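# Load three balls evenly onto a pivoting tray

## Task

A tray balances on one pivot beneath a transparent cover. Get exactly one ball into each of the tray's three seats, feeding them through the chutes in the cover's roof if you like. Release each ball only once its bottom is at or below the chute rim, since letting go higher up is penalised. Keep the load balanced at all times: an uneven load tips the tray at once and the balls roll away.

## Robot and tools

ROBOTS. There are three i2rt Big YAM arms, arm1, arm2 and arm3. Each has six joints and a right hand with index, middle and ring fingers plus a thumb. Every finger and the thumb has four hinges, and each hinge has its own motor. Reach is about 1.06 m from the joint1 axis. Base feet in the scene frame (m): arm1 (+0.235, -0.513, +0.778), arm2 (-0.443, +0.393, +0.744), arm3 (-0.650, -0.545, +0.784). Each foot points along its own +x. The tabletops under the arms are at z=+0.720. A wrist camera on a mast sits on the palm side and looks toward the index knuckle. The open hand hides part of its view.

FRAMES. All poses use one scene frame in metres, with +z up and the origin on the floor. The hand point moves rigidly with the palm. In hand axes, +z runs along the straight fingers toward the tips, +x runs across the palm away from the thumb, and +y points out of the palm face. With joints 1, 5 and 6 at 0 and the hand level and pointing forward, the palm faces up and the thumb is on the right. Joint6 alone cannot turn the palm fully downward. The printed hand position can be off, more so at long reach.

move. Each arm's part is optional and has these fields.
- "joints": absolute goals by name. Arm joints are in radians: joint1_rad -2.879..2.879 (CCW from above is positive), joint2_rad 0..3.141, joint3_rad 0..3.019, joint4_rad -1.692..1.57 (positive raises the fingers), joint5_rad -1.57..1.57 (positive is to the arm's right), joint6_rad -2.094..2.094 (positive is clockwise seen from behind). Hand keys (hand_index_mcp ... hand_thumb_ipl) are unitless, -1..1, scaled linearly between each hinge's two stops. On fingers, toward -1 curls the knuckle, middle and tip hinges toward the palm. Straight is about mcp +0.75, pip +0.58, dip +0.70 and abd 0.00. For the thumb, hand_thumb_cmc toward -1 swings the thumb in front of the palm (beside it at +0.71). hand_current_limit (-1..1) maps to 0..550 mA for every motor and starts at +0.4. hand_speed (-0.96..1) sets the set-point rate to (n+1)/2 of 8.5 rad/s and starts at -0.6. A hand key you leave out keeps its goal.
- "target": one list of 7 numbers per arm, [x, y, z, qw, qx, qy, qz]. It is an absolute hand pose in the scene frame, with metres and a wxyz quaternion, written as the "hand" line prints it. The hand follows a straight path to it from its hand_target. "speed" is the top speed in m/s (0.002..4.3, default 0.25), and turning is capped at twice that in rad/s. When you send "target", "joints" may hold only hand keys.
- "min_time_s" (0.1..8 s) sets the minimum duration of that arm's joint motions.
- "cameras": a list drawn from arm1_cam_wrist, arm2_cam_wrist, arm3_cam_wrist, cam_high, cam_low and all.
All parts start together. Hand paths all finish together and stop after at most 10 s. No action runs past 15 s. Paths do not avoid obstacles or other arms. The hand lags, drifts and can overshoot the speed when the arm is near straight. Fast joint moves can swing wide and overshoot by up to about 30 degrees. A call with no action returns the full state and all images.

wait: "seconds" 0..10. The scene runs with no new commands. zoom_image: "camera" plus "region" [x0,y0,x1,y1] in pixels from the top-left of that camera's latest image, at most 504x504. finished_scene: optional "scene" = 1. This is final, and the result must hold with the robots idle.

RESULTS. "move" lists the arms that were commanded. An arm marked "as last shown" got nothing, and its status reads "not commanded". "off_target" means the arm came to rest short of the goal, which is not a stop. A hand counts as done within 1 cm and 2 degrees. "time_out" is a stop. The arm keeps pushing toward the target shown under "on_its_own". "joint command not followed" or "pose unreachable" means a safety check is holding the arm back, and "not_followed" means the target was dropped. After a refused call or a stop, later calls in the same reply are skipped. A stopped arm also ignores hand numbers, so send them again afterwards. hand_state gives one word per motor: moving, goal, blocked or overload. The <motor>_current_ma values are in mA, and positive pushes toward -1. The hand_goal_<motor> lines show the current goals. Joint velocities are in rad/s and read "within noise" when the arm is still. Joint torques are raw drive output. Numbers 3 and 4 wrap at ±28 N m. MOTOR HOT appears at 85 °C. OVER-TEMPERATURE FAULT (at 100 °C) drops the arm for 30-60 s. Afterwards, resend any key marked limit_stop_at_motor_heat.

CAUTIONS. Never let two robots press hard or collide, and never close a hand on another robot's fingers. The arms keep pushing on contact, so approach gently. Any current at or above 495 mA for 5 s shuts that hand motor down for 10 s, so keep grip current moderate. Stretched-out arms and loads heat the motors. Do not drop balls from height, release moving balls or knock anything out of the work area. Lower each ball into a chute until its underside is at or below the rim before opening the hand. Balance the tray by feeding the balls so the load never stays lopsided, for example nearly at once, or in an order that keeps the tray level. The scene keeps running while you think, holding your last command. Objects may occasionally get a small push.

Each tool is called after ">>>" as name(argument=value, ...) on one line, values as JSON.

## Session

>>> move(cameras=["all"])

Scene clock: 0.00 s.
Joint torques (N m): no reading
Heat: arm1: hottest joint5_rad 30 °C; arm2: hottest joint2_rad 31 °C; arm3: hottest joint5_rad 30 °C.
Joint velocities: within noise
arm1.joint_positions: joint1_rad=+0.154 joint2_rad=+0.649 joint3_rad=+1.574 joint4_rad=-1.380 joint5_rad=+0.110 joint6_rad=+1.175 hand_index_mcp=+0.753 hand_index_abd=+0.000 hand_index_pip=+0.577 hand_index_dip=+0.696 hand_middle_mcp=+0.753 hand_middle_abd=+0.000 hand_middle_pip=+0.577 hand_middle_dip=+0.696 hand_ring_mcp=+0.753 hand_ring_abd=+0.000 hand_ring_pip=+0.577 hand_ring_dip=+0.696 hand_thumb_cmc=+0.714 hand_thumb_axl=+0.677 hand_thumb_mcp=+0.226 hand_thumb_ipl=+0.168 hand_current_limit=+0.400 hand_speed=-0.600
arm1.joint_status: not commanded
arm1.hand_state: goal,goal,goal,goal,goal,goal,goal,goal,goal,goal,goal,goal,goal,goal,goal,goal
arm1.index_mcp_current_ma: 5
arm1.index_abd_current_ma: -2
arm1.index_pip_current_ma: 10
arm1.index_dip_current_ma: -4
arm1.middle_mcp_current_ma: 7
arm1.middle_abd_current_ma: 9
arm1.middle_pip_current_ma: -5
arm1.middle_dip_current_ma: -2
arm1.ring_mcp_current_ma: 0
arm1.ring_abd_current_ma: -11
arm1.ring_pip_current_ma: 9
arm1.ring_dip_current_ma: 7
arm1.thumb_cmc_current_ma: -6
arm1.thumb_axl_current_ma: 0
arm1.thumb_mcp_current_ma: -11
arm1.thumb_ipl_current_ma: 4
arm1.hand_goal_index_mcp: 0.754
arm1.hand_goal_index_abd: 0.000
arm1.hand_goal_index_pip: 0.576
arm1.hand_goal_index_dip: 0.696
arm1.hand_goal_middle_mcp: 0.754
arm1.hand_goal_middle_abd: 0.000
arm1.hand_goal_middle_pip: 0.576
arm1.hand_goal_middle_dip: 0.696
arm1.hand_goal_ring_mcp: 0.754
arm1.hand_goal_ring_abd: 0.000
arm1.hand_goal_ring_pip: 0.576
arm1.hand_goal_ring_dip: 0.696
arm1.hand_goal_thumb_cmc: 0.714
arm1.hand_goal_thumb_axl: 0.678
arm1.hand_goal_thumb_mcp: 0.226
arm1.hand_goal_thumb_ipl: 0.168
arm1.hand: x=+0.0574 y=-0.3656 z=+1.4049 quat_wxyz=(-0.497, -0.053, +0.843, +0.199) (m; scene frame)
arm1.hand_target: x=+0.0608 y=-0.3662 z=+1.4150 quat_wxyz=(-0.507, -0.052, +0.837, +0.201) (m; scene frame)
arm1.hand_status: not commanded
arm2.joint_positions: joint1_rad=-0.864 joint2_rad=+0.625 joint3_rad=+1.450 joint4_rad=-1.344 joint5_rad=-0.074 joint6_rad=+1.042 hand_index_mcp=+0.753 hand_index_abd=+0.000 hand_index_pip=+0.577 hand_index_dip=+0.696 hand_middle_mcp=+0.753 hand_middle_abd=+0.000 hand_middle_pip=+0.577 hand_middle_dip=+0.696 hand_ring_mcp=+0.753 hand_ring_abd=+0.000 hand_ring_pip=+0.577 hand_ring_dip=+0.696 hand_thumb_cmc=+0.714 hand_thumb_axl=+0.677 hand_thumb_mcp=+0.226 hand_thumb_ipl=+0.168 hand_current_limit=+0.400 hand_speed=-0.600
arm2.joint_status: not commanded
arm2.hand_state: goal,goal,goal,goal,goal,goal,goal,goal,goal,goal,goal,goal,goal,goal,goal,goal
arm2.index_mcp_current_ma: -1
arm2.index_abd_current_ma: -1
arm2.index_pip_current_ma: 17
arm2.index_dip_current_ma: 9
arm2.middle_mcp_current_ma: -11
arm2.middle_abd_current_ma: -7
arm2.middle_pip_current_ma: 3
arm2.middle_dip_current_ma: -14
arm2.ring_mcp_current_ma: 1
arm2.ring_abd_current_ma: -7
arm2.ring_pip_current_ma: -3
arm2.ring_dip_current_ma: 6
arm2.thumb_cmc_current_ma: 5
arm2.thumb_axl_current_ma: 0
arm2.thumb_mcp_current_ma: -11
arm2.thumb_ipl_current_ma: -17
arm2.hand_goal_index_mcp: 0.754
arm2.hand_goal_index_abd: 0.000
arm2.hand_goal_index_pip: 0.576
arm2.hand_goal_index_dip: 0.696
arm2.hand_goal_middle_mcp: 0.754
arm2.hand_goal_middle_abd: 0.000
arm2.hand_goal_middle_pip: 0.576
arm2.hand_goal_middle_dip: 0.696
arm2.hand_goal_ring_mcp: 0.754
arm2.hand_goal_ring_abd: 0.000
arm2.hand_goal_ring_pip: 0.576
arm2.hand_goal_ring_dip: 0.696
arm2.hand_goal_thumb_cmc: 0.714
arm2.hand_goal_thumb_axl: 0.678
arm2.hand_goal_thumb_mcp: 0.226
arm2.hand_goal_thumb_ipl: 0.168
arm2.hand: x=-0.6813 y=+0.2980 z=+1.3266 quat_wxyz=(+0.498, +0.502, -0.704, +0.067) (m; scene frame)
arm2.hand_target: x=-0.6786 y=+0.3001 z=+1.3412 quat_wxyz=(+0.512, +0.498, -0.696, +0.067) (m; scene frame)
arm2.hand_status: not commanded
arm3.joint_positions: joint1_rad=+0.866 joint2_rad=+0.622 joint3_rad=+1.520 joint4_rad=-1.281 joint5_rad=+0.102 joint6_rad=+1.050 hand_index_mcp=+0.753 hand_index_abd=+0.000 hand_index_pip=+0.577 hand_index_dip=+0.696 hand_middle_mcp=+0.753 hand_middle_abd=+0.000 hand_middle_pip=+0.577 hand_middle_dip=+0.696 hand_ring_mcp=+0.753 hand_ring_abd=+0.000 hand_ring_pip=+0.577 hand_ring_dip=+0.696 hand_thumb_cmc=+0.714 hand_thumb_axl=+0.677 hand_thumb_mcp=+0.226 hand_thumb_ipl=+0.168 hand_current_limit=+0.400 hand_speed=-0.600
arm3.joint_status: not commanded
arm3.hand_state: goal,goal,goal,goal,goal,goal,goal,goal,goal,goal,goal,goal,goal,goal,goal,goal
arm3.index_mcp_current_ma: -2
arm3.index_abd_current_ma: -11
arm3.index_pip_current_ma: -5
arm3.index_dip_current_ma: 0
arm3.middle_mcp_current_ma: -7
arm3.middle_abd_current_ma: -1
arm3.middle_pip_current_ma: 9
arm3.middle_dip_current_ma: -2
arm3.ring_mcp_current_ma: 1
arm3.ring_abd_current_ma: 3
arm3.ring_pip_current_ma: -4
arm3.ring_dip_current_ma: 3
arm3.thumb_cmc_current_ma: -6
arm3.thumb_axl_current_ma: 9
arm3.thumb_mcp_current_ma: 0
arm3.thumb_ipl_current_ma: -2
arm3.hand_goal_index_mcp: 0.754
arm3.hand_goal_index_abd: 0.000
arm3.hand_goal_index_pip: 0.576
arm3.hand_goal_index_dip: 0.696
arm3.hand_goal_middle_mcp: 0.754
arm3.hand_goal_middle_abd: 0.000
arm3.hand_goal_middle_pip: 0.576
arm3.hand_goal_middle_dip: 0.696
arm3.hand_goal_ring_mcp: 0.754
arm3.hand_goal_ring_abd: 0.000
arm3.hand_goal_ring_pip: 0.576
arm3.hand_goal_ring_dip: 0.696
arm3.hand_goal_thumb_cmc: 0.714
arm3.hand_goal_thumb_axl: 0.678
arm3.hand_goal_thumb_mcp: 0.226
arm3.hand_goal_thumb_ipl: 0.168
arm3.hand: x=-0.5291 y=-0.3243 z=+1.4180 quat_wxyz=(-0.223, +0.468, +0.688, +0.508) (m; scene frame)
arm3.hand_target: x=-0.5293 y=-0.3277 z=+1.4252 quat_wxyz=(-0.227, +0.465, +0.683, +0.515) (m; scene frame)
arm3.hand_status: not commanded
pictures: arm1_cam_wrist, arm2_cam_wrist, arm3_cam_wrist, cam_high, cam_low

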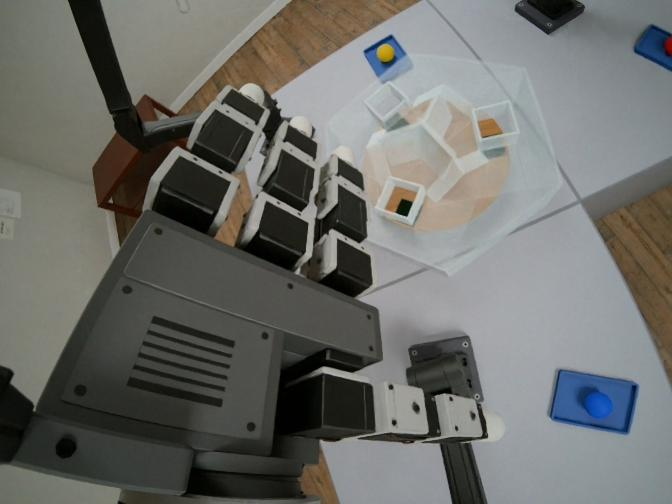

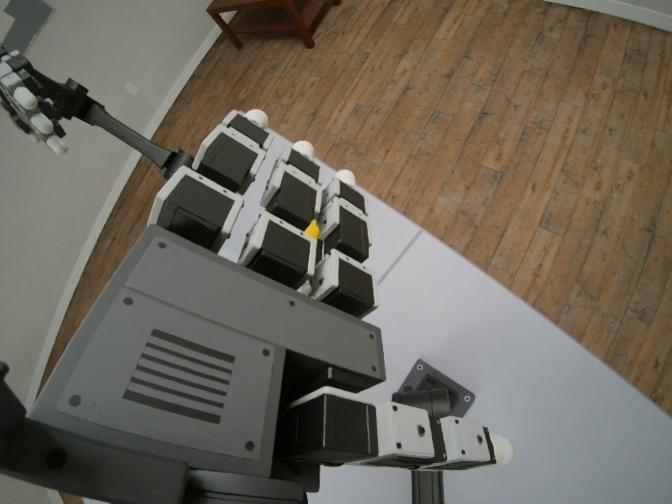

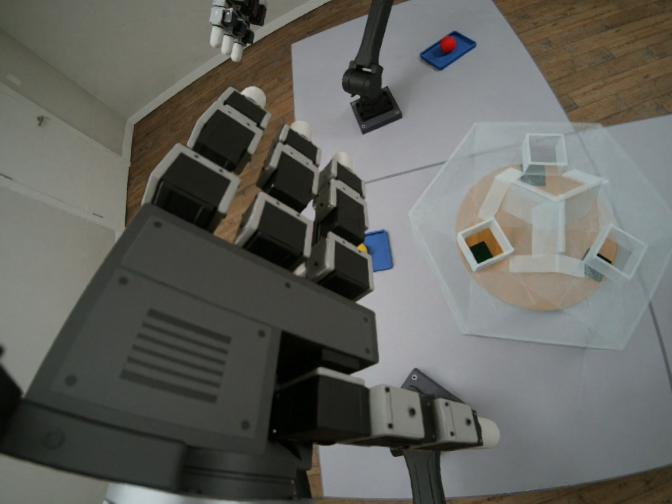

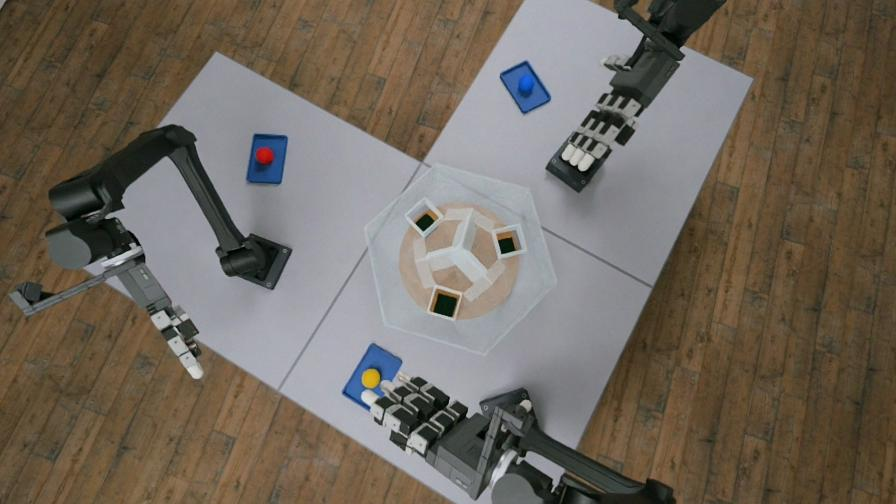

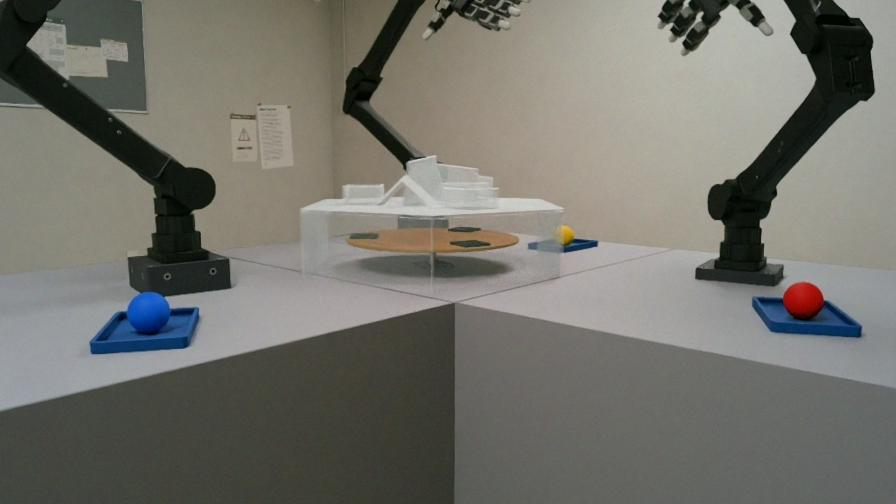

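>>> zoom_image(camera="cam_high", region=[360, 160, 560, 360])

>>> zoom_image(camera="cam_low", region=[290, 140, 600, 310])

>>> zoom_image(camera="cam_high", region=[340, 330, 420, 420])

>>> zoom_image(camera="arm1_cam_wrist", region=[320, 20, 600, 290])

Scaled by 2.520 from the camera's image (finer frame: 1280x720).

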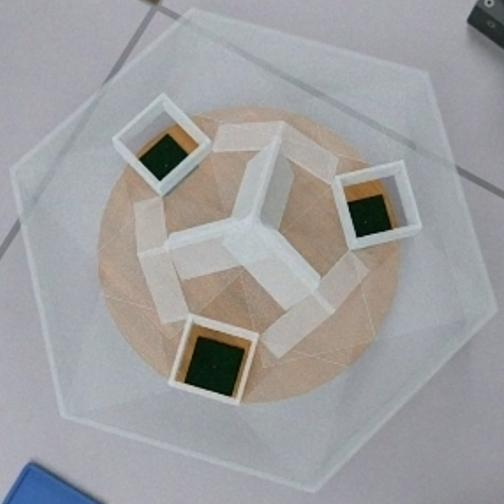

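Scaled by 1.626 from the camera's image (finer frame: 1280x720).

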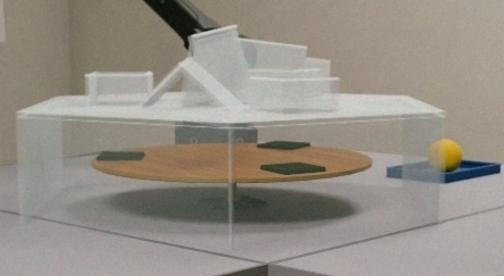

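Scaled by 5.600 from the camera's image (finer frame: 1280x720).

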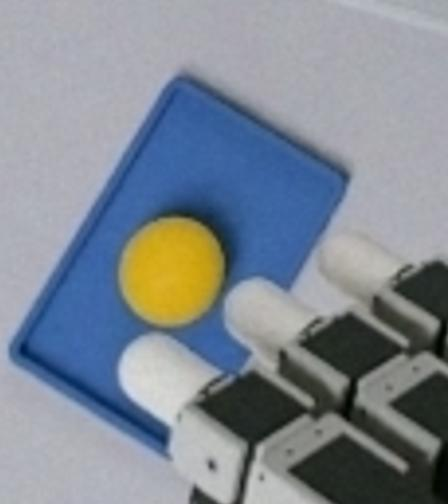

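Scaled by 1.800 from the camera's image (finer frame: 960x720).

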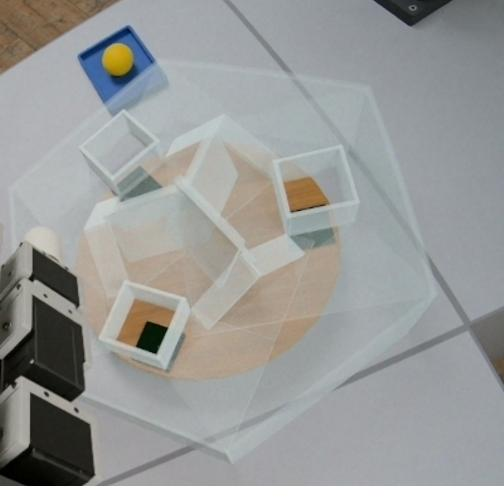

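>>> move(arm1={"joints":{"joint1_rad":-1.459,"joint2_rad":1.215,"joint3_rad":0.88,"joint4_rad":-0.974,"joint5_rad":1.026,"joint6_rad":-1.874,"hand_index_mcp":0.89,"hand_index_pip":-0.3,"hand_index_dip":-0.03,"hand_middle_mcp":0.89,"hand_middle_pip":-0.3,"hand_middle_dip":-0.03,"hand_ring_mcp":1.0,"hand_thumb_cmc":-0.714,"hand_thumb_mcp":0.337,"hand_thumb_ipl":0.005},"min_time_s":3}, arm2={"joints":{"joint1_rad":2.351,"joint2_rad":1.328,"joint3_rad":1.052,"joint4_rad":-1.033,"joint5_rad":1.026,"joint6_rad":-1.874,"hand_index_mcp":0.89,"hand_index_pip":-0.3,"hand_index_dip":-0.03,"hand_middle_mcp":0.89,"hand_middle_pip":-0.3,"hand_middle_dip":-0.03,"hand_ring_mcp":1.0,"hand_thumb_cmc":-0.714,"hand_thumb_mcp":0.337,"hand_thumb_ipl":0.005},"min_time_s":4}, cameras=["cam_high","cam_low"])

Scene clock: 125.10 s.
Joint torques (N m): arm1=[1.44 -7.71 9.06 0.31 1.03 -0.05] | arm2=[-1.61 -7.41 11.18 0.98 0.91 -0.05] | arm3=[0.38 2.84 9.09 2.76 0.06 -0.23]
Heat: arm1: hottest joint3_rad 31 °C; arm2: hottest joint3_rad 34 °C; arm3: hottest joint3_rad 32 °C.
move: arm1 off_target; arm2 off_target
Joint velocities: within noise
arm1.joint_positions: joint1_rad=-1.452 joint2_rad=+1.211 joint3_rad=+0.876 joint4_rad=-0.984 joint5_rad=+1.023 joint6_rad=-1.867 hand_index_mcp=+0.864 hand_index_abd=-0.005 hand_index_pip=-0.292 hand_index_dip=-0.023 hand_middle_mcp=+0.868 hand_middle_abd=-0.003 hand_middle_pip=-0.289 hand_middle_dip=-0.021 hand_ring_mcp=+0.969 hand_ring_abd=-0.003 hand_ring_pip=+0.574 hand_ring_dip=+0.696 hand_thumb_cmc=-0.720 hand_thumb_axl=+0.676 hand_thumb_mcp=+0.311 hand_thumb_ipl=+0.008 hand_current_limit=+0.400 hand_speed=-0.600
arm1.joint_status: hand_index_mcp off_target (ended at +0.864, target +0.890); hand_middle_mcp off_target (ended at +0.868, target +0.890); hand_ring_mcp off_target (ended at +0.969, target +1.000); hand_thumb_mcp off_target (ended at +0.311, target +0.337); the others done
arm1.hand_state: blocked,goal,goal,goal,blocked,goal,goal,goal,blocked,goal,goal,goal,goal,goal,blocked,goal
arm1.index_mcp_current_ma: -11
arm1.index_abd_current_ma: -6
arm1.index_pip_current_ma: -2
arm1.index_dip_current_ma: -7
arm1.middle_mcp_current_ma: 6
arm1.middle_abd_current_ma: 9
arm1.middle_pip_current_ma: 7
arm1.middle_dip_current_ma: 3
arm1.ring_mcp_current_ma: -7
arm1.ring_abd_current_ma: -6
arm1.ring_pip_current_ma: -6
arm1.ring_dip_current_ma: 2
arm1.thumb_cmc_current_ma: -10
arm1.thumb_axl_current_ma: 6
arm1.thumb_mcp_current_ma: -3
arm1.thumb_ipl_current_ma: -4
arm1.hand_goal_index_mcp: 0.890
arm1.hand_goal_index_abd: 0.000
arm1.hand_goal_index_pip: -0.300
arm1.hand_goal_index_dip: -0.030
arm1.hand_goal_middle_mcp: 0.890
arm1.hand_goal_middle_abd: 0.000
arm1.hand_goal_middle_pip: -0.300
arm1.hand_goal_middle_dip: -0.030
arm1.hand_goal_ring_mcp: 1.000
arm1.hand_goal_ring_abd: 0.000
arm1.hand_goal_ring_pip: 0.576
arm1.hand_goal_ring_dip: 0.696
arm1.hand_goal_thumb_cmc: -0.714
arm1.hand_goal_thumb_axl: 0.678
arm1.hand_goal_thumb_mcp: 0.338
arm1.hand_goal_thumb_ipl: 0.006
arm1.hand: x=+0.4219 y=-0.1766 z=+0.9262 quat_wxyz=(+0.332, -0.591, +0.638, -0.365)
arm1.hand_target: x=+0.4256 y=-0.1748 z=+0.9271 quat_wxyz=(+0.334, -0.588, +0.639, -0.366)
arm1.hand_status: not commanded
arm2.joint_positions: joint1_rad=+2.351 joint2_rad=+1.325 joint3_rad=+1.046 joint4_rad=-1.045 joint5_rad=+1.022 joint6_rad=-1.863 hand_index_mcp=+0.859 hand_index_abd=-0.003 hand_index_pip=-0.291 hand_index_dip=-0.019 hand_middle_mcp=+0.860 hand_middle_abd=-0.003 hand_middle_pip=-0.291 hand_middle_dip=-0.019 hand_ring_mcp=+0.960 hand_ring_abd=-0.005 hand_ring_pip=+0.574 hand_ring_dip=+0.696 hand_thumb_cmc=-0.723 hand_thumb_axl=+0.677 hand_thumb_mcp=+0.309 hand_thumb_ipl=+0.007 hand_current_limit=+0.400 hand_speed=-0.600
arm2.joint_status: hand_index_mcp off_target (ended at +0.859, target +0.890); hand_middle_mcp off_target (ended at +0.860, target +0.890); hand_ring_mcp off_target (ended at +0.960, target +1.000); hand_thumb_mcp off_target (ended at +0.309, target +0.337); the others done
arm2.hand_state: blocked,goal,goal,goal,blocked,goal,goal,goal,blocked,goal,goal,goal,goal,goal,blocked,goal
arm2.index_mcp_current_ma: -22
arm2.index_abd_current_ma: -6
arm2.index_pip_current_ma: 4
arm2.index_dip_current_ma: 6
arm2.middle_mcp_current_ma: -27
arm2.middle_abd_current_ma: 8
arm2.middle_pip_current_ma: -12
arm2.middle_dip_current_ma: -1
arm2.ring_mcp_current_ma: -14
arm2.ring_abd_current_ma: -25
arm2.ring_pip_current_ma: 4
arm2.ring_dip_current_ma: 3
arm2.thumb_cmc_current_ma: 15
arm2.thumb_axl_current_ma: -3
arm2.thumb_mcp_current_ma: -32
arm2.thumb_ipl_current_ma: -19
arm2.hand_goal_index_mcp: 0.890
arm2.hand_goal_index_abd: 0.000
arm2.hand_goal_index_pip: -0.300
arm2.hand_goal_index_dip: -0.030
arm2.hand_goal_middle_mcp: 0.890
arm2.hand_goal_middle_abd: 0.000
arm2.hand_goal_middle_pip: -0.300
arm2.hand_goal_middle_dip: -0.030
arm2.hand_goal_ring_mcp: 1.000
arm2.hand_goal_ring_abd: 0.000
arm2.hand_goal_ring_pip: 0.576
arm2.hand_goal_ring_dip: 0.696
arm2.hand_goal_thumb_cmc: -0.714
arm2.hand_goal_thumb_axl: 0.678
arm2.hand_goal_thumb_mcp: 0.338
arm2.hand_goal_thumb_ipl: 0.006
arm2.hand: x=-0.0654 y=+0.6002 z=+0.9215 quat_wxyz=(+0.214, -0.375, +0.782, -0.449)
arm2.hand_target: x=-0.0622 y=+0.6022 z=+0.9233 quat_wxyz=(+0.217, -0.375, +0.781, -0.450)
arm2.hand_status: not commanded
arm3: as last shown
arm3.joint_positions: joint1_rad=+0.866 joint2_rad=+0.622 joint3_rad=+1.520 joint4_rad=-1.281 joint5_rad=+0.102 joint6_rad=+1.050 hand_index_mcp=+0.757 hand_index_abd=+0.001 hand_index_pip=+0.577 hand_index_dip=+0.696 hand_middle_mcp=+0.757 hand_middle_abd=+0.000 hand_middle_pip=+0.577 hand_middle_dip=+0.696 hand_ring_mcp=+0.757 hand_ring_abd=+0.000 hand_ring_pip=+0.577 hand_ring_dip=+0.696 hand_thumb_cmc=+0.716 hand_thumb_axl=+0.677 hand_thumb_mcp=+0.226 hand_thumb_ipl=+0.168 hand_current_limit=+0.400 hand_speed=-0.600
arm3.index_mcp_current_ma: -6
arm3.index_pip_current_ma: 2
arm3.index_dip_current_ma: -2
arm3.middle_mcp_current_ma: -10
arm3.middle_abd_current_ma: 0
arm3.middle_pip_current_ma: 11
arm3.middle_dip_current_ma: -7
arm3.ring_mcp_current_ma: -1
arm3.ring_abd_current_ma: 4
arm3.ring_pip_current_ma: -9
arm3.ring_dip_current_ma: 9
arm3.thumb_cmc_current_ma: -9
arm3.thumb_axl_current_ma: 11
arm3.thumb_mcp_current_ma: -2
arm3.thumb_ipl_current_ma: 1

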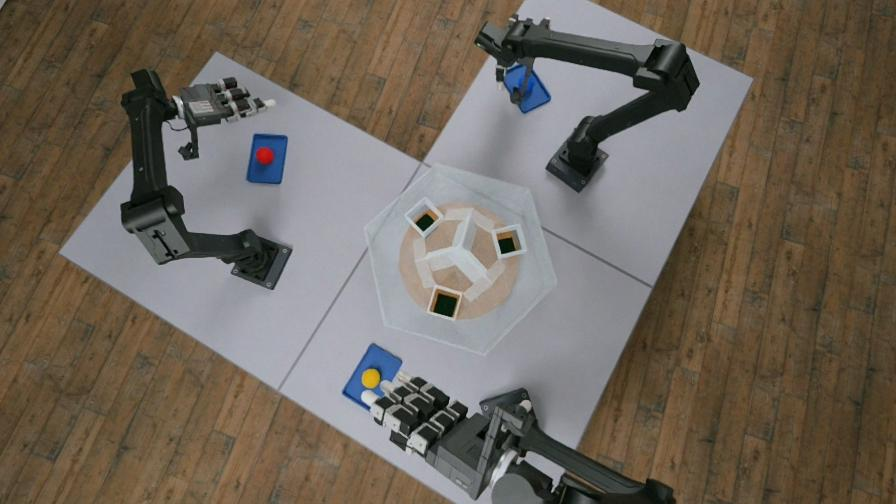

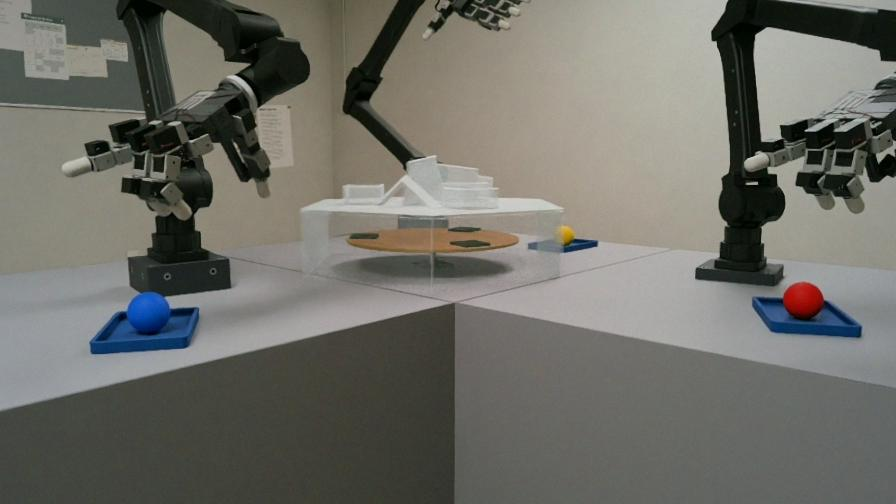

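>>> zoom_image(camera="cam_high", region=[120, 50, 320, 200])

>>> zoom_image(camera="cam_high", region=[440, 10, 600, 130])

Scaled by 2.520 from the camera's image (finer frame: 1280x720).

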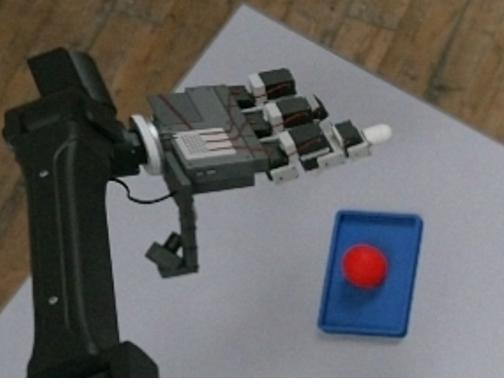

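Scaled by 3.150 from the camera's image (finer frame: 1280x720).

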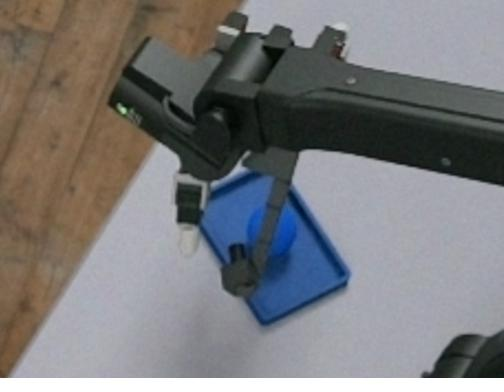

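>>> move(arm1={"target":[0.480,-0.2585,0.85,0.334,-0.588,0.639,-0.366],"speed":0.15}, arm2={"target":[-0.088,0.506,0.85,0.217,-0.375,0.781,-0.450],"speed":0.15}, arm3={"joints":{"joint1_rad":1.27,"joint2_rad":1.62,"joint3_rad":1.20,"joint4_rad":-0.91,"joint5_rad":1.026,"joint6_rad":-1.874,"hand_index_mcp":0.89,"hand_index_pip":-0.3,"hand_index_dip":-0.03,"hand_middle_mcp":0.89,"hand_middle_pip":-0.3,"hand_middle_dip":-0.03,"hand_ring_mcp":1.0,"hand_thumb_cmc":-0.714,"hand_thumb_mcp":0.337,"hand_thumb_ipl":0.005},"min_time_s":3}, cameras=["all"])

Scene clock: 152.37 s.
Joint torques (N m): arm1=[1.2 -6.01 8.23 0.61 0.8 -0.05] | arm2=[-1.9 -6.71 10.52 1.28 0.69 -0.06] | arm3=[1.44 -12.57 8.55 1.37 1.01 -0.31]
Heat: arm1: hottest joint3_rad 31 °C; arm2: hottest joint3_rad 34 °C; arm3: hottest joint3_rad 32 °C.
move: arm1 off_target; arm2 off_target; arm3 done
Joint velocities: within noise
arm1.joint_positions: joint1_rad=-1.685 joint2_rad=+1.149 joint3_rad=+0.594 joint4_rad=-0.577 joint5_rad=+0.994 joint6_rad=-2.085 hand_index_mcp=+0.863 hand_index_abd=+0.001 hand_index_pip=-0.292 hand_index_dip=-0.023 hand_middle_mcp=+0.868 hand_middle_abd=-0.002 hand_middle_pip=-0.291 hand_middle_dip=-0.021 hand_ring_mcp=+0.968 hand_ring_abd=+0.000 hand_ring_pip=+0.574 hand_ring_dip=+0.696 hand_thumb_cmc=-0.717 hand_thumb_axl=+0.676 hand_thumb_mcp=+0.311 hand_thumb_ipl=+0.008 hand_current_limit=+0.400 hand_speed=-0.600
arm1.joint_status: not commanded
arm1.hand_state: blocked,goal,goal,goal,blocked,goal,goal,goal,blocked,goal,goal,goal,goal,goal,blocked,goal
arm1.index_mcp_current_ma: -4
arm1.index_abd_current_ma: 2
arm1.index_pip_current_ma: 3
arm1.index_dip_current_ma: -3
arm1.middle_mcp_current_ma: 14
arm1.middle_abd_current_ma: 12
arm1.middle_pip_current_ma: 3
arm1.middle_dip_current_ma: 1
arm1.ring_mcp_current_ma: 3
arm1.ring_abd_current_ma: -7
arm1.ring_pip_current_ma: -1
arm1.ring_dip_current_ma: 9
arm1.thumb_cmc_current_ma: -15
arm1.thumb_axl_current_ma: 0
arm1.thumb_mcp_current_ma: -15
arm1.thumb_ipl_current_ma: 3
arm1.hand_goal_index_mcp: 0.890
arm1.hand_goal_index_abd: 0.000
arm1.hand_goal_index_pip: -0.300
arm1.hand_goal_index_dip: -0.030
arm1.hand_goal_middle_mcp: 0.890
arm1.hand_goal_middle_abd: 0.000
arm1.hand_goal_middle_pip: -0.300
arm1.hand_goal_middle_dip: -0.030
arm1.hand_goal_ring_mcp: 1.000
arm1.hand_goal_ring_abd: 0.000
arm1.hand_goal_ring_pip: 0.576
arm1.hand_goal_ring_dip: 0.696
arm1.hand_goal_thumb_cmc: -0.714
arm1.hand_goal_thumb_axl: 0.678
arm1.hand_goal_thumb_mcp: 0.338
arm1.hand_goal_thumb_ipl: 0.006
arm1.hand: x=+0.4754 y=-0.2577 z=+0.8509 quat_wxyz=(+0.314, -0.552, +0.668, -0.388)
arm1.hand_target: x=+0.4791 y=-0.2581 z=+0.8501 quat_wxyz=(+0.313, -0.549, +0.670, -0.389)
arm1.hand_status: off_target (0.005 m and 6.3 deg from the pose sent, 0.126 m and 0.4 deg at the start; a joint's target at an end of its range on 68 of 84 steps)
arm2.joint_positions: joint1_rad=+2.192 joint2_rad=+1.190 joint3_rad=+0.697 joint4_rad=-0.682 joint5_rad=+0.992 joint6_rad=-2.064 hand_index_mcp=+0.859 hand_index_abd=-0.003 hand_index_pip=-0.291 hand_index_dip=-0.019 hand_middle_mcp=+0.860 hand_middle_abd=+0.000 hand_middle_pip=-0.291 hand_middle_dip=-0.019 hand_ring_mcp=+0.959 hand_ring_abd=+0.001 hand_ring_pip=+0.574 hand_ring_dip=+0.696 hand_thumb_cmc=-0.718 hand_thumb_axl=+0.677 hand_thumb_mcp=+0.309 hand_thumb_ipl=+0.007 hand_current_limit=+0.400 hand_speed=-0.600
arm2.joint_status: not commanded
arm2.hand_state: blocked,goal,goal,goal,blocked,goal,goal,goal,blocked,goal,goal,goal,goal,goal,blocked,goal
arm2.index_mcp_current_ma: -32
arm2.index_abd_current_ma: -7
arm2.index_pip_current_ma: 10
arm2.index_dip_current_ma: -2
arm2.middle_mcp_current_ma: -35
arm2.middle_abd_current_ma: -5
arm2.middle_pip_current_ma: 1
arm2.middle_dip_current_ma: 5
arm2.ring_mcp_current_ma: -13
arm2.ring_abd_current_ma: -14
arm2.ring_pip_current_ma: -1
arm2.ring_dip_current_ma: 0
arm2.thumb_cmc_current_ma: 17
arm2.thumb_axl_current_ma: 8
arm2.thumb_mcp_current_ma: -35
arm2.thumb_ipl_current_ma: 3
arm2.hand_goal_index_mcp: 0.890
arm2.hand_goal_index_abd: 0.000
arm2.hand_goal_index_pip: -0.300
arm2.hand_goal_index_dip: -0.030
arm2.hand_goal_middle_mcp: 0.890
arm2.hand_goal_middle_abd: 0.000
arm2.hand_goal_middle_pip: -0.300
arm2.hand_goal_middle_dip: -0.030
arm2.hand_goal_ring_mcp: 1.000
arm2.hand_goal_ring_abd: 0.000
arm2.hand_goal_ring_pip: 0.576
arm2.hand_goal_ring_dip: 0.696
arm2.hand_goal_thumb_cmc: -0.714
arm2.hand_goal_thumb_axl: 0.678
arm2.hand_goal_thumb_mcp: 0.338
arm2.hand_goal_thumb_ipl: 0.006
arm2.hand: x=-0.0929 y=+0.5056 z=+0.8416 quat_wxyz=(+0.194, -0.361, +0.789, -0.458)
arm2.hand_target: x=-0.0885 y=+0.5065 z=+0.8500 quat_wxyz=(+0.205, -0.355, +0.789, -0.457)
arm2.hand_status: off_target (0.010 m and 3.4 deg from the pose sent, 0.120 m and 0.4 deg at the start; a joint's target at an end of its range on 58 of 79 steps)
arm3.joint_positions: joint1_rad=+1.260 joint2_rad=+1.610 joint3_rad=+1.199 joint4_rad=-0.921 joint5_rad=+1.023 joint6_rad=-1.857 hand_index_mcp=+0.877 hand_index_abd=-0.004 hand_index_pip=-0.297 hand_index_dip=-0.028 hand_middle_mcp=+0.876 hand_middle_abd=-0.003 hand_middle_pip=-0.296 hand_middle_dip=-0.028 hand_ring_mcp=+0.984 hand_ring_abd=-0.003 hand_ring_pip=+0.574 hand_ring_dip=+0.693 hand_thumb_cmc=-0.716 hand_thumb_axl=+0.679 hand_thumb_mcp=+0.332 hand_thumb_ipl=+0.005 hand_current_limit=+0.400 hand_speed=-0.600
arm3.joint_status: all done
arm3.hand_state: goal,goal,goal,goal,goal,goal,goal,goal,goal,goal,goal,goal,goal,goal,goal,goal
arm3.index_mcp_current_ma: -5
arm3.index_abd_current_ma: -7
arm3.index_pip_current_ma: -2
arm3.index_dip_current_ma: 0
arm3.middle_mcp_current_ma: -15
arm3.middle_abd_current_ma: -6
arm3.middle_pip_current_ma: 9
arm3.middle_dip_current_ma: -5
arm3.ring_mcp_current_ma: -8
arm3.ring_abd_current_ma: 0
arm3.ring_pip_current_ma: 1
arm3.ring_dip_current_ma: 5
arm3.thumb_cmc_current_ma: -8
arm3.thumb_axl_current_ma: 6
arm3.thumb_mcp_current_ma: -3
arm3.thumb_ipl_current_ma: 6
arm3.hand_goal_index_mcp: 0.890
arm3.hand_goal_index_abd: 0.000
arm3.hand_goal_index_pip: -0.300
arm3.hand_goal_index_dip: -0.030
arm3.hand_goal_middle_mcp: 0.890
arm3.hand_goal_middle_abd: 0.000
arm3.hand_goal_middle_pip: -0.300
arm3.hand_goal_middle_dip: -0.030
arm3.hand_goal_ring_mcp: 1.000
arm3.hand_goal_ring_abd: 0.000
arm3.hand_goal_ring_pip: 0.576
arm3.hand_goal_ring_dip: 0.696
arm3.hand_goal_thumb_cmc: -0.714
arm3.hand_goal_thumb_axl: 0.678
arm3.hand_goal_thumb_mcp: 0.338
arm3.hand_goal_thumb_ipl: 0.006
arm3.hand: x=-0.7119 y=-0.0275 z=+0.8986 quat_wxyz=(+0.416, -0.743, +0.453, -0.265)
arm3.hand_target: x=-0.7172 y=-0.0270 z=+0.8947 quat_wxyz=(+0.417, -0.748, +0.443, -0.266)
arm3.hand_status: not commanded
pictures: arm1_cam_wrist, arm2_cam_wrist, arm3_cam_wrist, cam_high, cam_low

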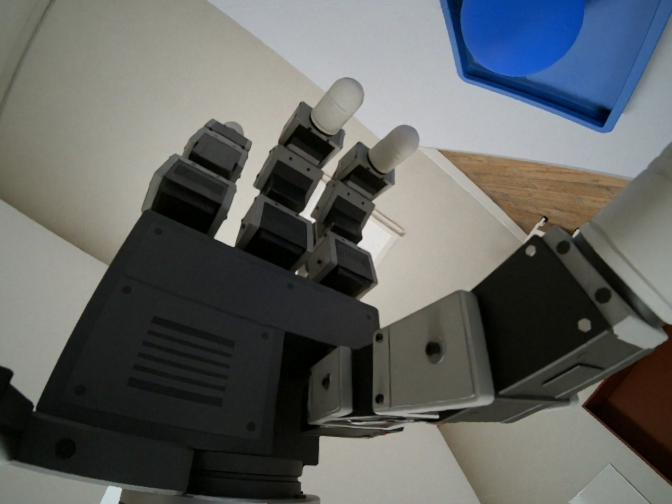

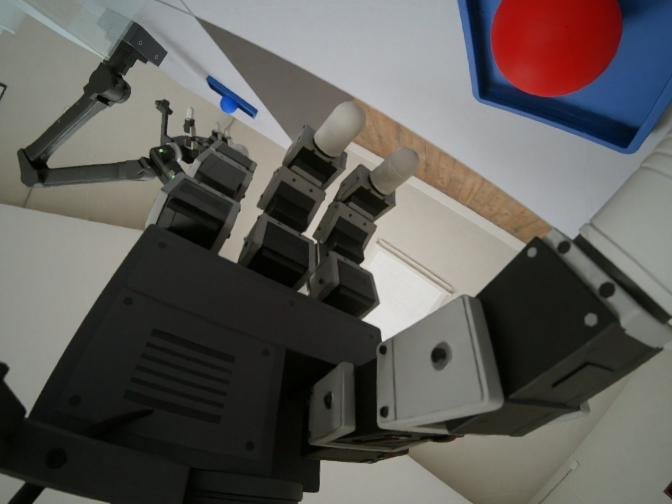

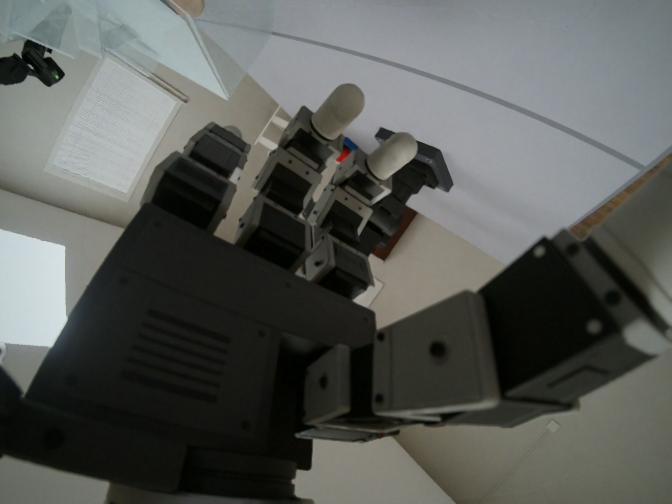

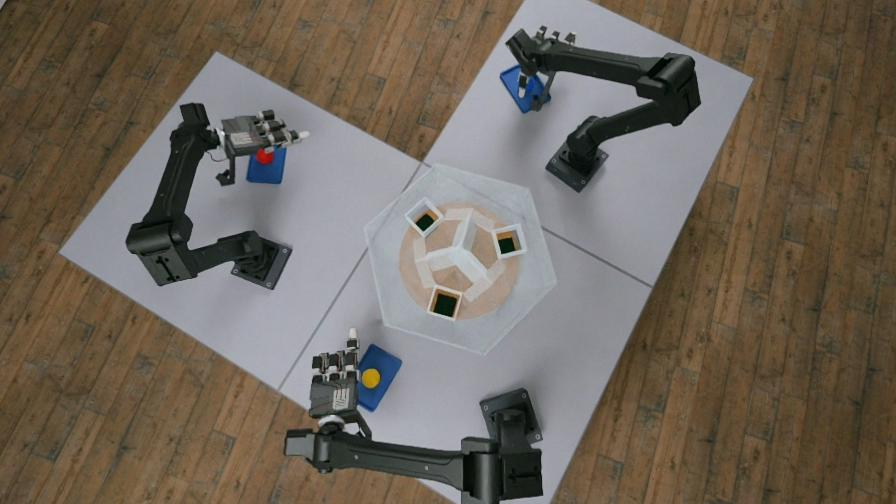

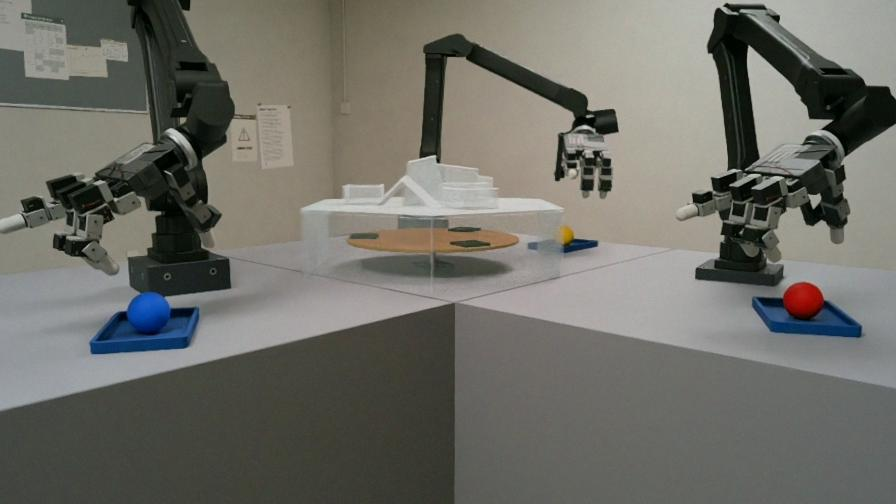

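>>> move(arm1={"target":[0.5055,-0.248,0.807,0.2939,-0.5091,0.7006,-0.4045],"speed":0.12}, arm2={"target":[-0.0707,0.5157,0.807,0.1833,-0.3175,0.8058,-0.4652],"speed":0.12}, arm3={"target":[-0.666,-0.079,0.83,0.4286,-0.7423,0.4461,-0.2575],"speed":0.15}, cameras=["all"])

Scene clock: 174.97 s.
Joint torques (N m): arm1=[1.2 -7.41 9.58 0.43 1.02 0.09] | arm2=[-1.44 -5.95 12.38 0.72 0.92 0.17] | arm3=[-0.26 -11.16 7.1 1.62 0.7 -0.28]
Heat: arm1: hottest joint3_rad 31 °C; arm2: hottest joint3_rad 35 °C; arm3: hottest joint3_rad 32 °C.
move: arm1 off_target; arm2 off_target; arm3 done
Joint velocities: within noise
arm1.joint_positions: joint1_rad=-1.729 joint2_rad=+1.345 joint3_rad=+0.594 joint4_rad=-0.502 joint5_rad=+1.015 joint6_rad=-1.980 hand_index_mcp=+0.863 hand_index_abd=+0.001 hand_index_pip=-0.292 hand_index_dip=-0.023 hand_middle_mcp=+0.868 hand_middle_abd=-0.002 hand_middle_pip=-0.291 hand_middle_dip=-0.021 hand_ring_mcp=+0.968 hand_ring_abd=+0.000 hand_ring_pip=+0.574 hand_ring_dip=+0.696 hand_thumb_cmc=-0.717 hand_thumb_axl=+0.676 hand_thumb_mcp=+0.311 hand_thumb_ipl=+0.008 hand_current_limit=+0.400 hand_speed=-0.600
arm1.joint_status: not commanded
arm1.hand_state: blocked,goal,goal,goal,blocked,goal,goal,goal,blocked,goal,goal,goal,goal,goal,blocked,goal
arm1.index_mcp_current_ma: 0
arm1.index_abd_current_ma: -4
arm1.index_pip_current_ma: -2
arm1.index_dip_current_ma: -10
arm1.middle_mcp_current_ma: -4
arm1.middle_abd_current_ma: 2
arm1.middle_pip_current_ma: 4
arm1.middle_dip_current_ma: 11
arm1.ring_mcp_current_ma: -9
arm1.ring_abd_current_ma: -6
arm1.ring_pip_current_ma: -6
arm1.ring_dip_current_ma: -3
arm1.thumb_cmc_current_ma: -13
arm1.thumb_axl_current_ma: 2
arm1.thumb_mcp_current_ma: -8
arm1.thumb_ipl_current_ma: 0
arm1.hand_goal_index_mcp: 0.890
arm1.hand_goal_index_abd: 0.000
arm1.hand_goal_index_pip: -0.300
arm1.hand_goal_index_dip: -0.030
arm1.hand_goal_middle_mcp: 0.890
arm1.hand_goal_middle_abd: 0.000
arm1.hand_goal_middle_pip: -0.300
arm1.hand_goal_middle_dip: -0.030
arm1.hand_goal_ring_mcp: 1.000
arm1.hand_goal_ring_abd: 0.000
arm1.hand_goal_ring_pip: 0.576
arm1.hand_goal_ring_dip: 0.696
arm1.hand_goal_thumb_cmc: -0.714
arm1.hand_goal_thumb_axl: 0.678
arm1.hand_goal_thumb_mcp: 0.338
arm1.hand_goal_thumb_ipl: 0.006
arm1.hand: x=+0.4925 y=-0.2615 z=+0.7973 quat_wxyz=(+0.280, -0.524, +0.692, -0.409)
arm1.hand_target: x=+0.5051 y=-0.2485 z=+0.8076 quat_wxyz=(+0.294, -0.509, +0.701, -0.405)
arm1.hand_status: off_target (0.021 m and 2.6 deg from the pose sent, 0.054 m and 6.8 deg at the start)
arm2.joint_positions: joint1_rad=+2.192 joint2_rad=+1.344 joint3_rad=+0.697 joint4_rad=-0.678 joint5_rad=+1.019 joint6_rad=-1.908 hand_index_mcp=+0.859 hand_index_abd=-0.003 hand_index_pip=-0.291 hand_index_dip=-0.019 hand_middle_mcp=+0.860 hand_middle_abd=+0.000 hand_middle_pip=-0.291 hand_middle_dip=-0.019 hand_ring_mcp=+0.959 hand_ring_abd=+0.001 hand_ring_pip=+0.574 hand_ring_dip=+0.696 hand_thumb_cmc=-0.718 hand_thumb_axl=+0.677 hand_thumb_mcp=+0.309 hand_thumb_ipl=+0.007 hand_current_limit=+0.400 hand_speed=-0.600
arm2.joint_status: not commanded
arm2.hand_state: blocked,goal,goal,goal,blocked,goal,goal,goal,blocked,goal,goal,goal,goal,goal,blocked,goal
arm2.index_mcp_current_ma: -13
arm2.index_abd_current_ma: -12
arm2.index_pip_current_ma: 12
arm2.index_dip_current_ma: 13
arm2.middle_mcp_current_ma: -30
arm2.middle_abd_current_ma: -16
arm2.middle_pip_current_ma: 5
arm2.middle_dip_current_ma: 13
arm2.ring_mcp_current_ma: -25
arm2.ring_abd_current_ma: -2
arm2.ring_pip_current_ma: -9
arm2.ring_dip_current_ma: -12
arm2.thumb_cmc_current_ma: 14
arm2.thumb_axl_current_ma: 0
arm2.thumb_mcp_current_ma: -31
arm2.thumb_ipl_current_ma: -16
arm2.hand_goal_index_mcp: 0.890
arm2.hand_goal_index_abd: 0.000
arm2.hand_goal_index_pip: -0.300
arm2.hand_goal_index_dip: -0.030
arm2.hand_goal_middle_mcp: 0.890
arm2.hand_goal_middle_abd: 0.000
arm2.hand_goal_middle_pip: -0.300
arm2.hand_goal_middle_dip: -0.030
arm2.hand_goal_ring_mcp: 1.000
arm2.hand_goal_ring_abd: 0.000
arm2.hand_goal_ring_pip: 0.576
arm2.hand_goal_ring_dip: 0.696
arm2.hand_goal_thumb_cmc: -0.714
arm2.hand_goal_thumb_axl: 0.678
arm2.hand_goal_thumb_mcp: 0.338
arm2.hand_goal_thumb_ipl: 0.006
arm2.hand: x=-0.0870 y=+0.5055 z=+0.7953 quat_wxyz=(+0.166, -0.331, +0.803, -0.467)
arm2.hand_target: x=-0.0714 y=+0.5154 z=+0.8073 quat_wxyz=(+0.183, -0.318, +0.806, -0.465)
arm2.hand_status: off_target (0.023 m and 2.5 deg from the pose sent, 0.042 m and 5.5 deg at the start)
arm3.joint_positions: joint1_rad=+1.205 joint2_rad=+1.535 joint3_rad=+0.878 joint4_rad=-0.529 joint5_rad=+1.013 joint6_rad=-2.005 hand_index_mcp=+0.877 hand_index_abd=+0.000 hand_index_pip=-0.297 hand_index_dip=-0.028 hand_middle_mcp=+0.876 hand_middle_abd=-0.003 hand_middle_pip=-0.296 hand_middle_dip=-0.028 hand_ring_mcp=+0.984 hand_ring_abd=+0.000 hand_ring_pip=+0.574 hand_ring_dip=+0.693 hand_thumb_cmc=-0.716 hand_thumb_axl=+0.679 hand_thumb_mcp=+0.332 hand_thumb_ipl=+0.005 hand_current_limit=+0.400 hand_speed=-0.600
arm3.joint_status: not commanded
arm3.hand_state: goal,goal,goal,goal,goal,goal,goal,goal,goal,goal,goal,goal,goal,goal,goal,goal
arm3.index_mcp_current_ma: -11
arm3.index_abd_current_ma: -11
arm3.index_pip_current_ma: -5
arm3.index_dip_current_ma: -2
arm3.middle_mcp_current_ma: -16
arm3.middle_abd_current_ma: 1
arm3.middle_pip_current_ma: 5
arm3.middle_dip_current_ma: 1
arm3.ring_mcp_current_ma: -3
arm3.ring_abd_current_ma: 1
arm3.ring_pip_current_ma: -5
arm3.ring_dip_current_ma: 7
arm3.thumb_cmc_current_ma: -8
arm3.thumb_axl_current_ma: 7
arm3.thumb_mcp_current_ma: -1
arm3.thumb_ipl_current_ma: -3
arm3.hand_goal_index_mcp: 0.890
arm3.hand_goal_index_abd: 0.000
arm3.hand_goal_index_pip: -0.300
arm3.hand_goal_index_dip: -0.030
arm3.hand_goal_middle_mcp: 0.890
arm3.hand_goal_middle_abd: 0.000
arm3.hand_goal_middle_pip: -0.300
arm3.hand_goal_middle_dip: -0.030
arm3.hand_goal_ring_mcp: 1.000
arm3.hand_goal_ring_abd: 0.000
arm3.hand_goal_ring_pip: 0.576
arm3.hand_goal_ring_dip: 0.696
arm3.hand_goal_thumb_cmc: -0.714
arm3.hand_goal_thumb_axl: 0.678
arm3.hand_goal_thumb_mcp: 0.338
arm3.hand_goal_thumb_ipl: 0.006
arm3.hand: x=-0.6707 y=-0.0789 z=+0.8292 quat_wxyz=(+0.430, -0.742, +0.446, -0.257)
arm3.hand_target: x=-0.6660 y=-0.0791 z=+0.8300 quat_wxyz=(+0.429, -0.742, +0.446, -0.258)
arm3.hand_status: done (0.005 m and 0.1 deg from the pose sent, 0.097 m and 1.8 deg at the start)
pictures: arm1_cam_wrist, arm2_cam_wrist, arm3_cam_wrist, cam_high, cam_low

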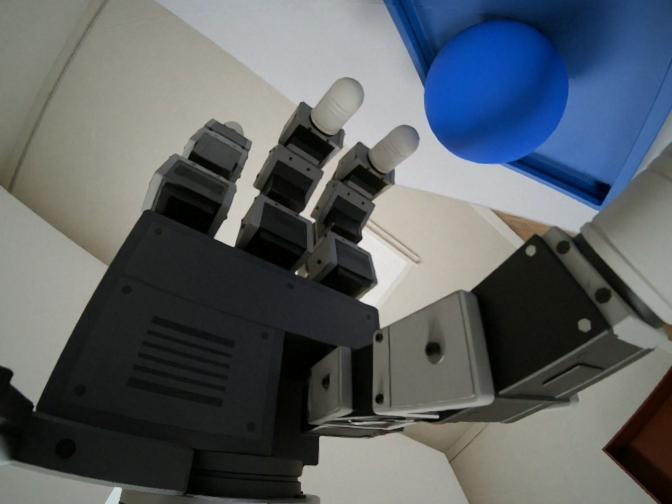

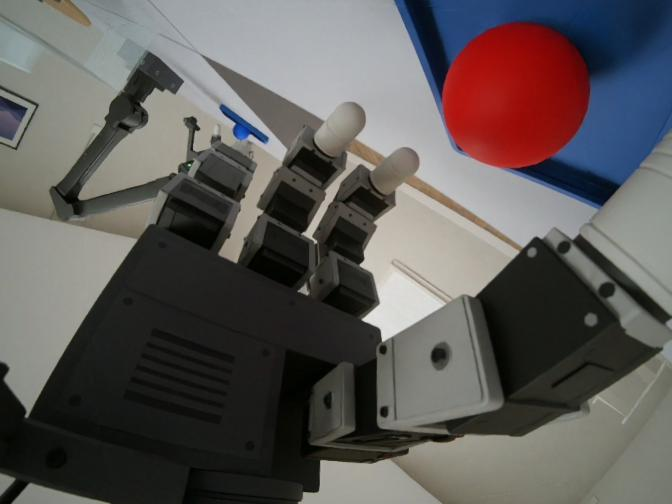

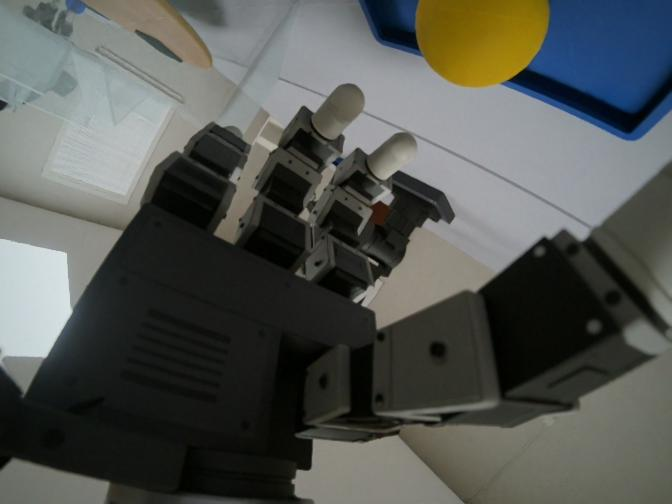

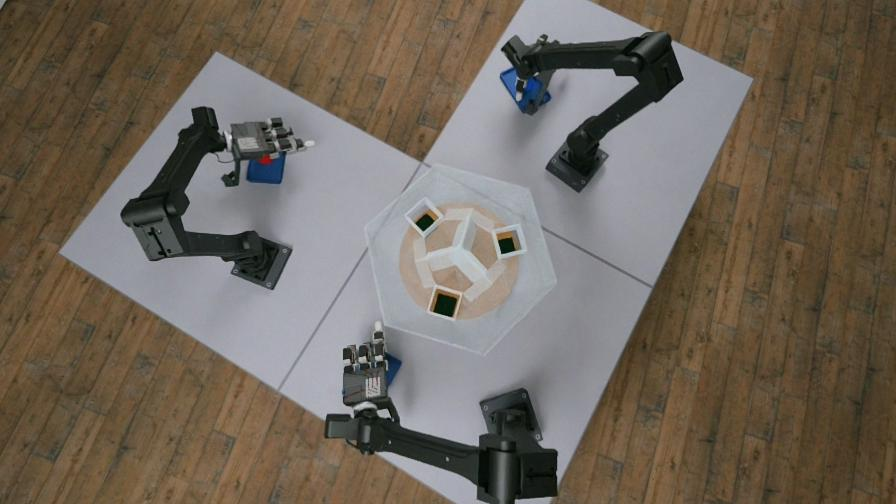

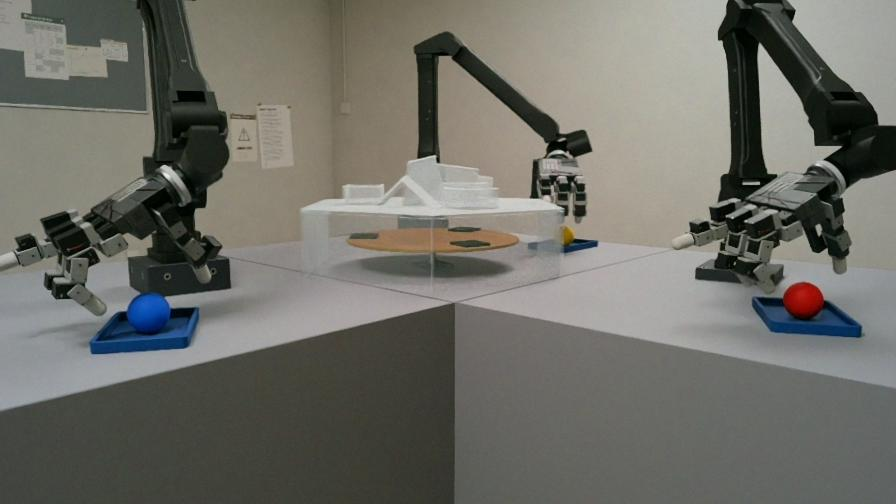

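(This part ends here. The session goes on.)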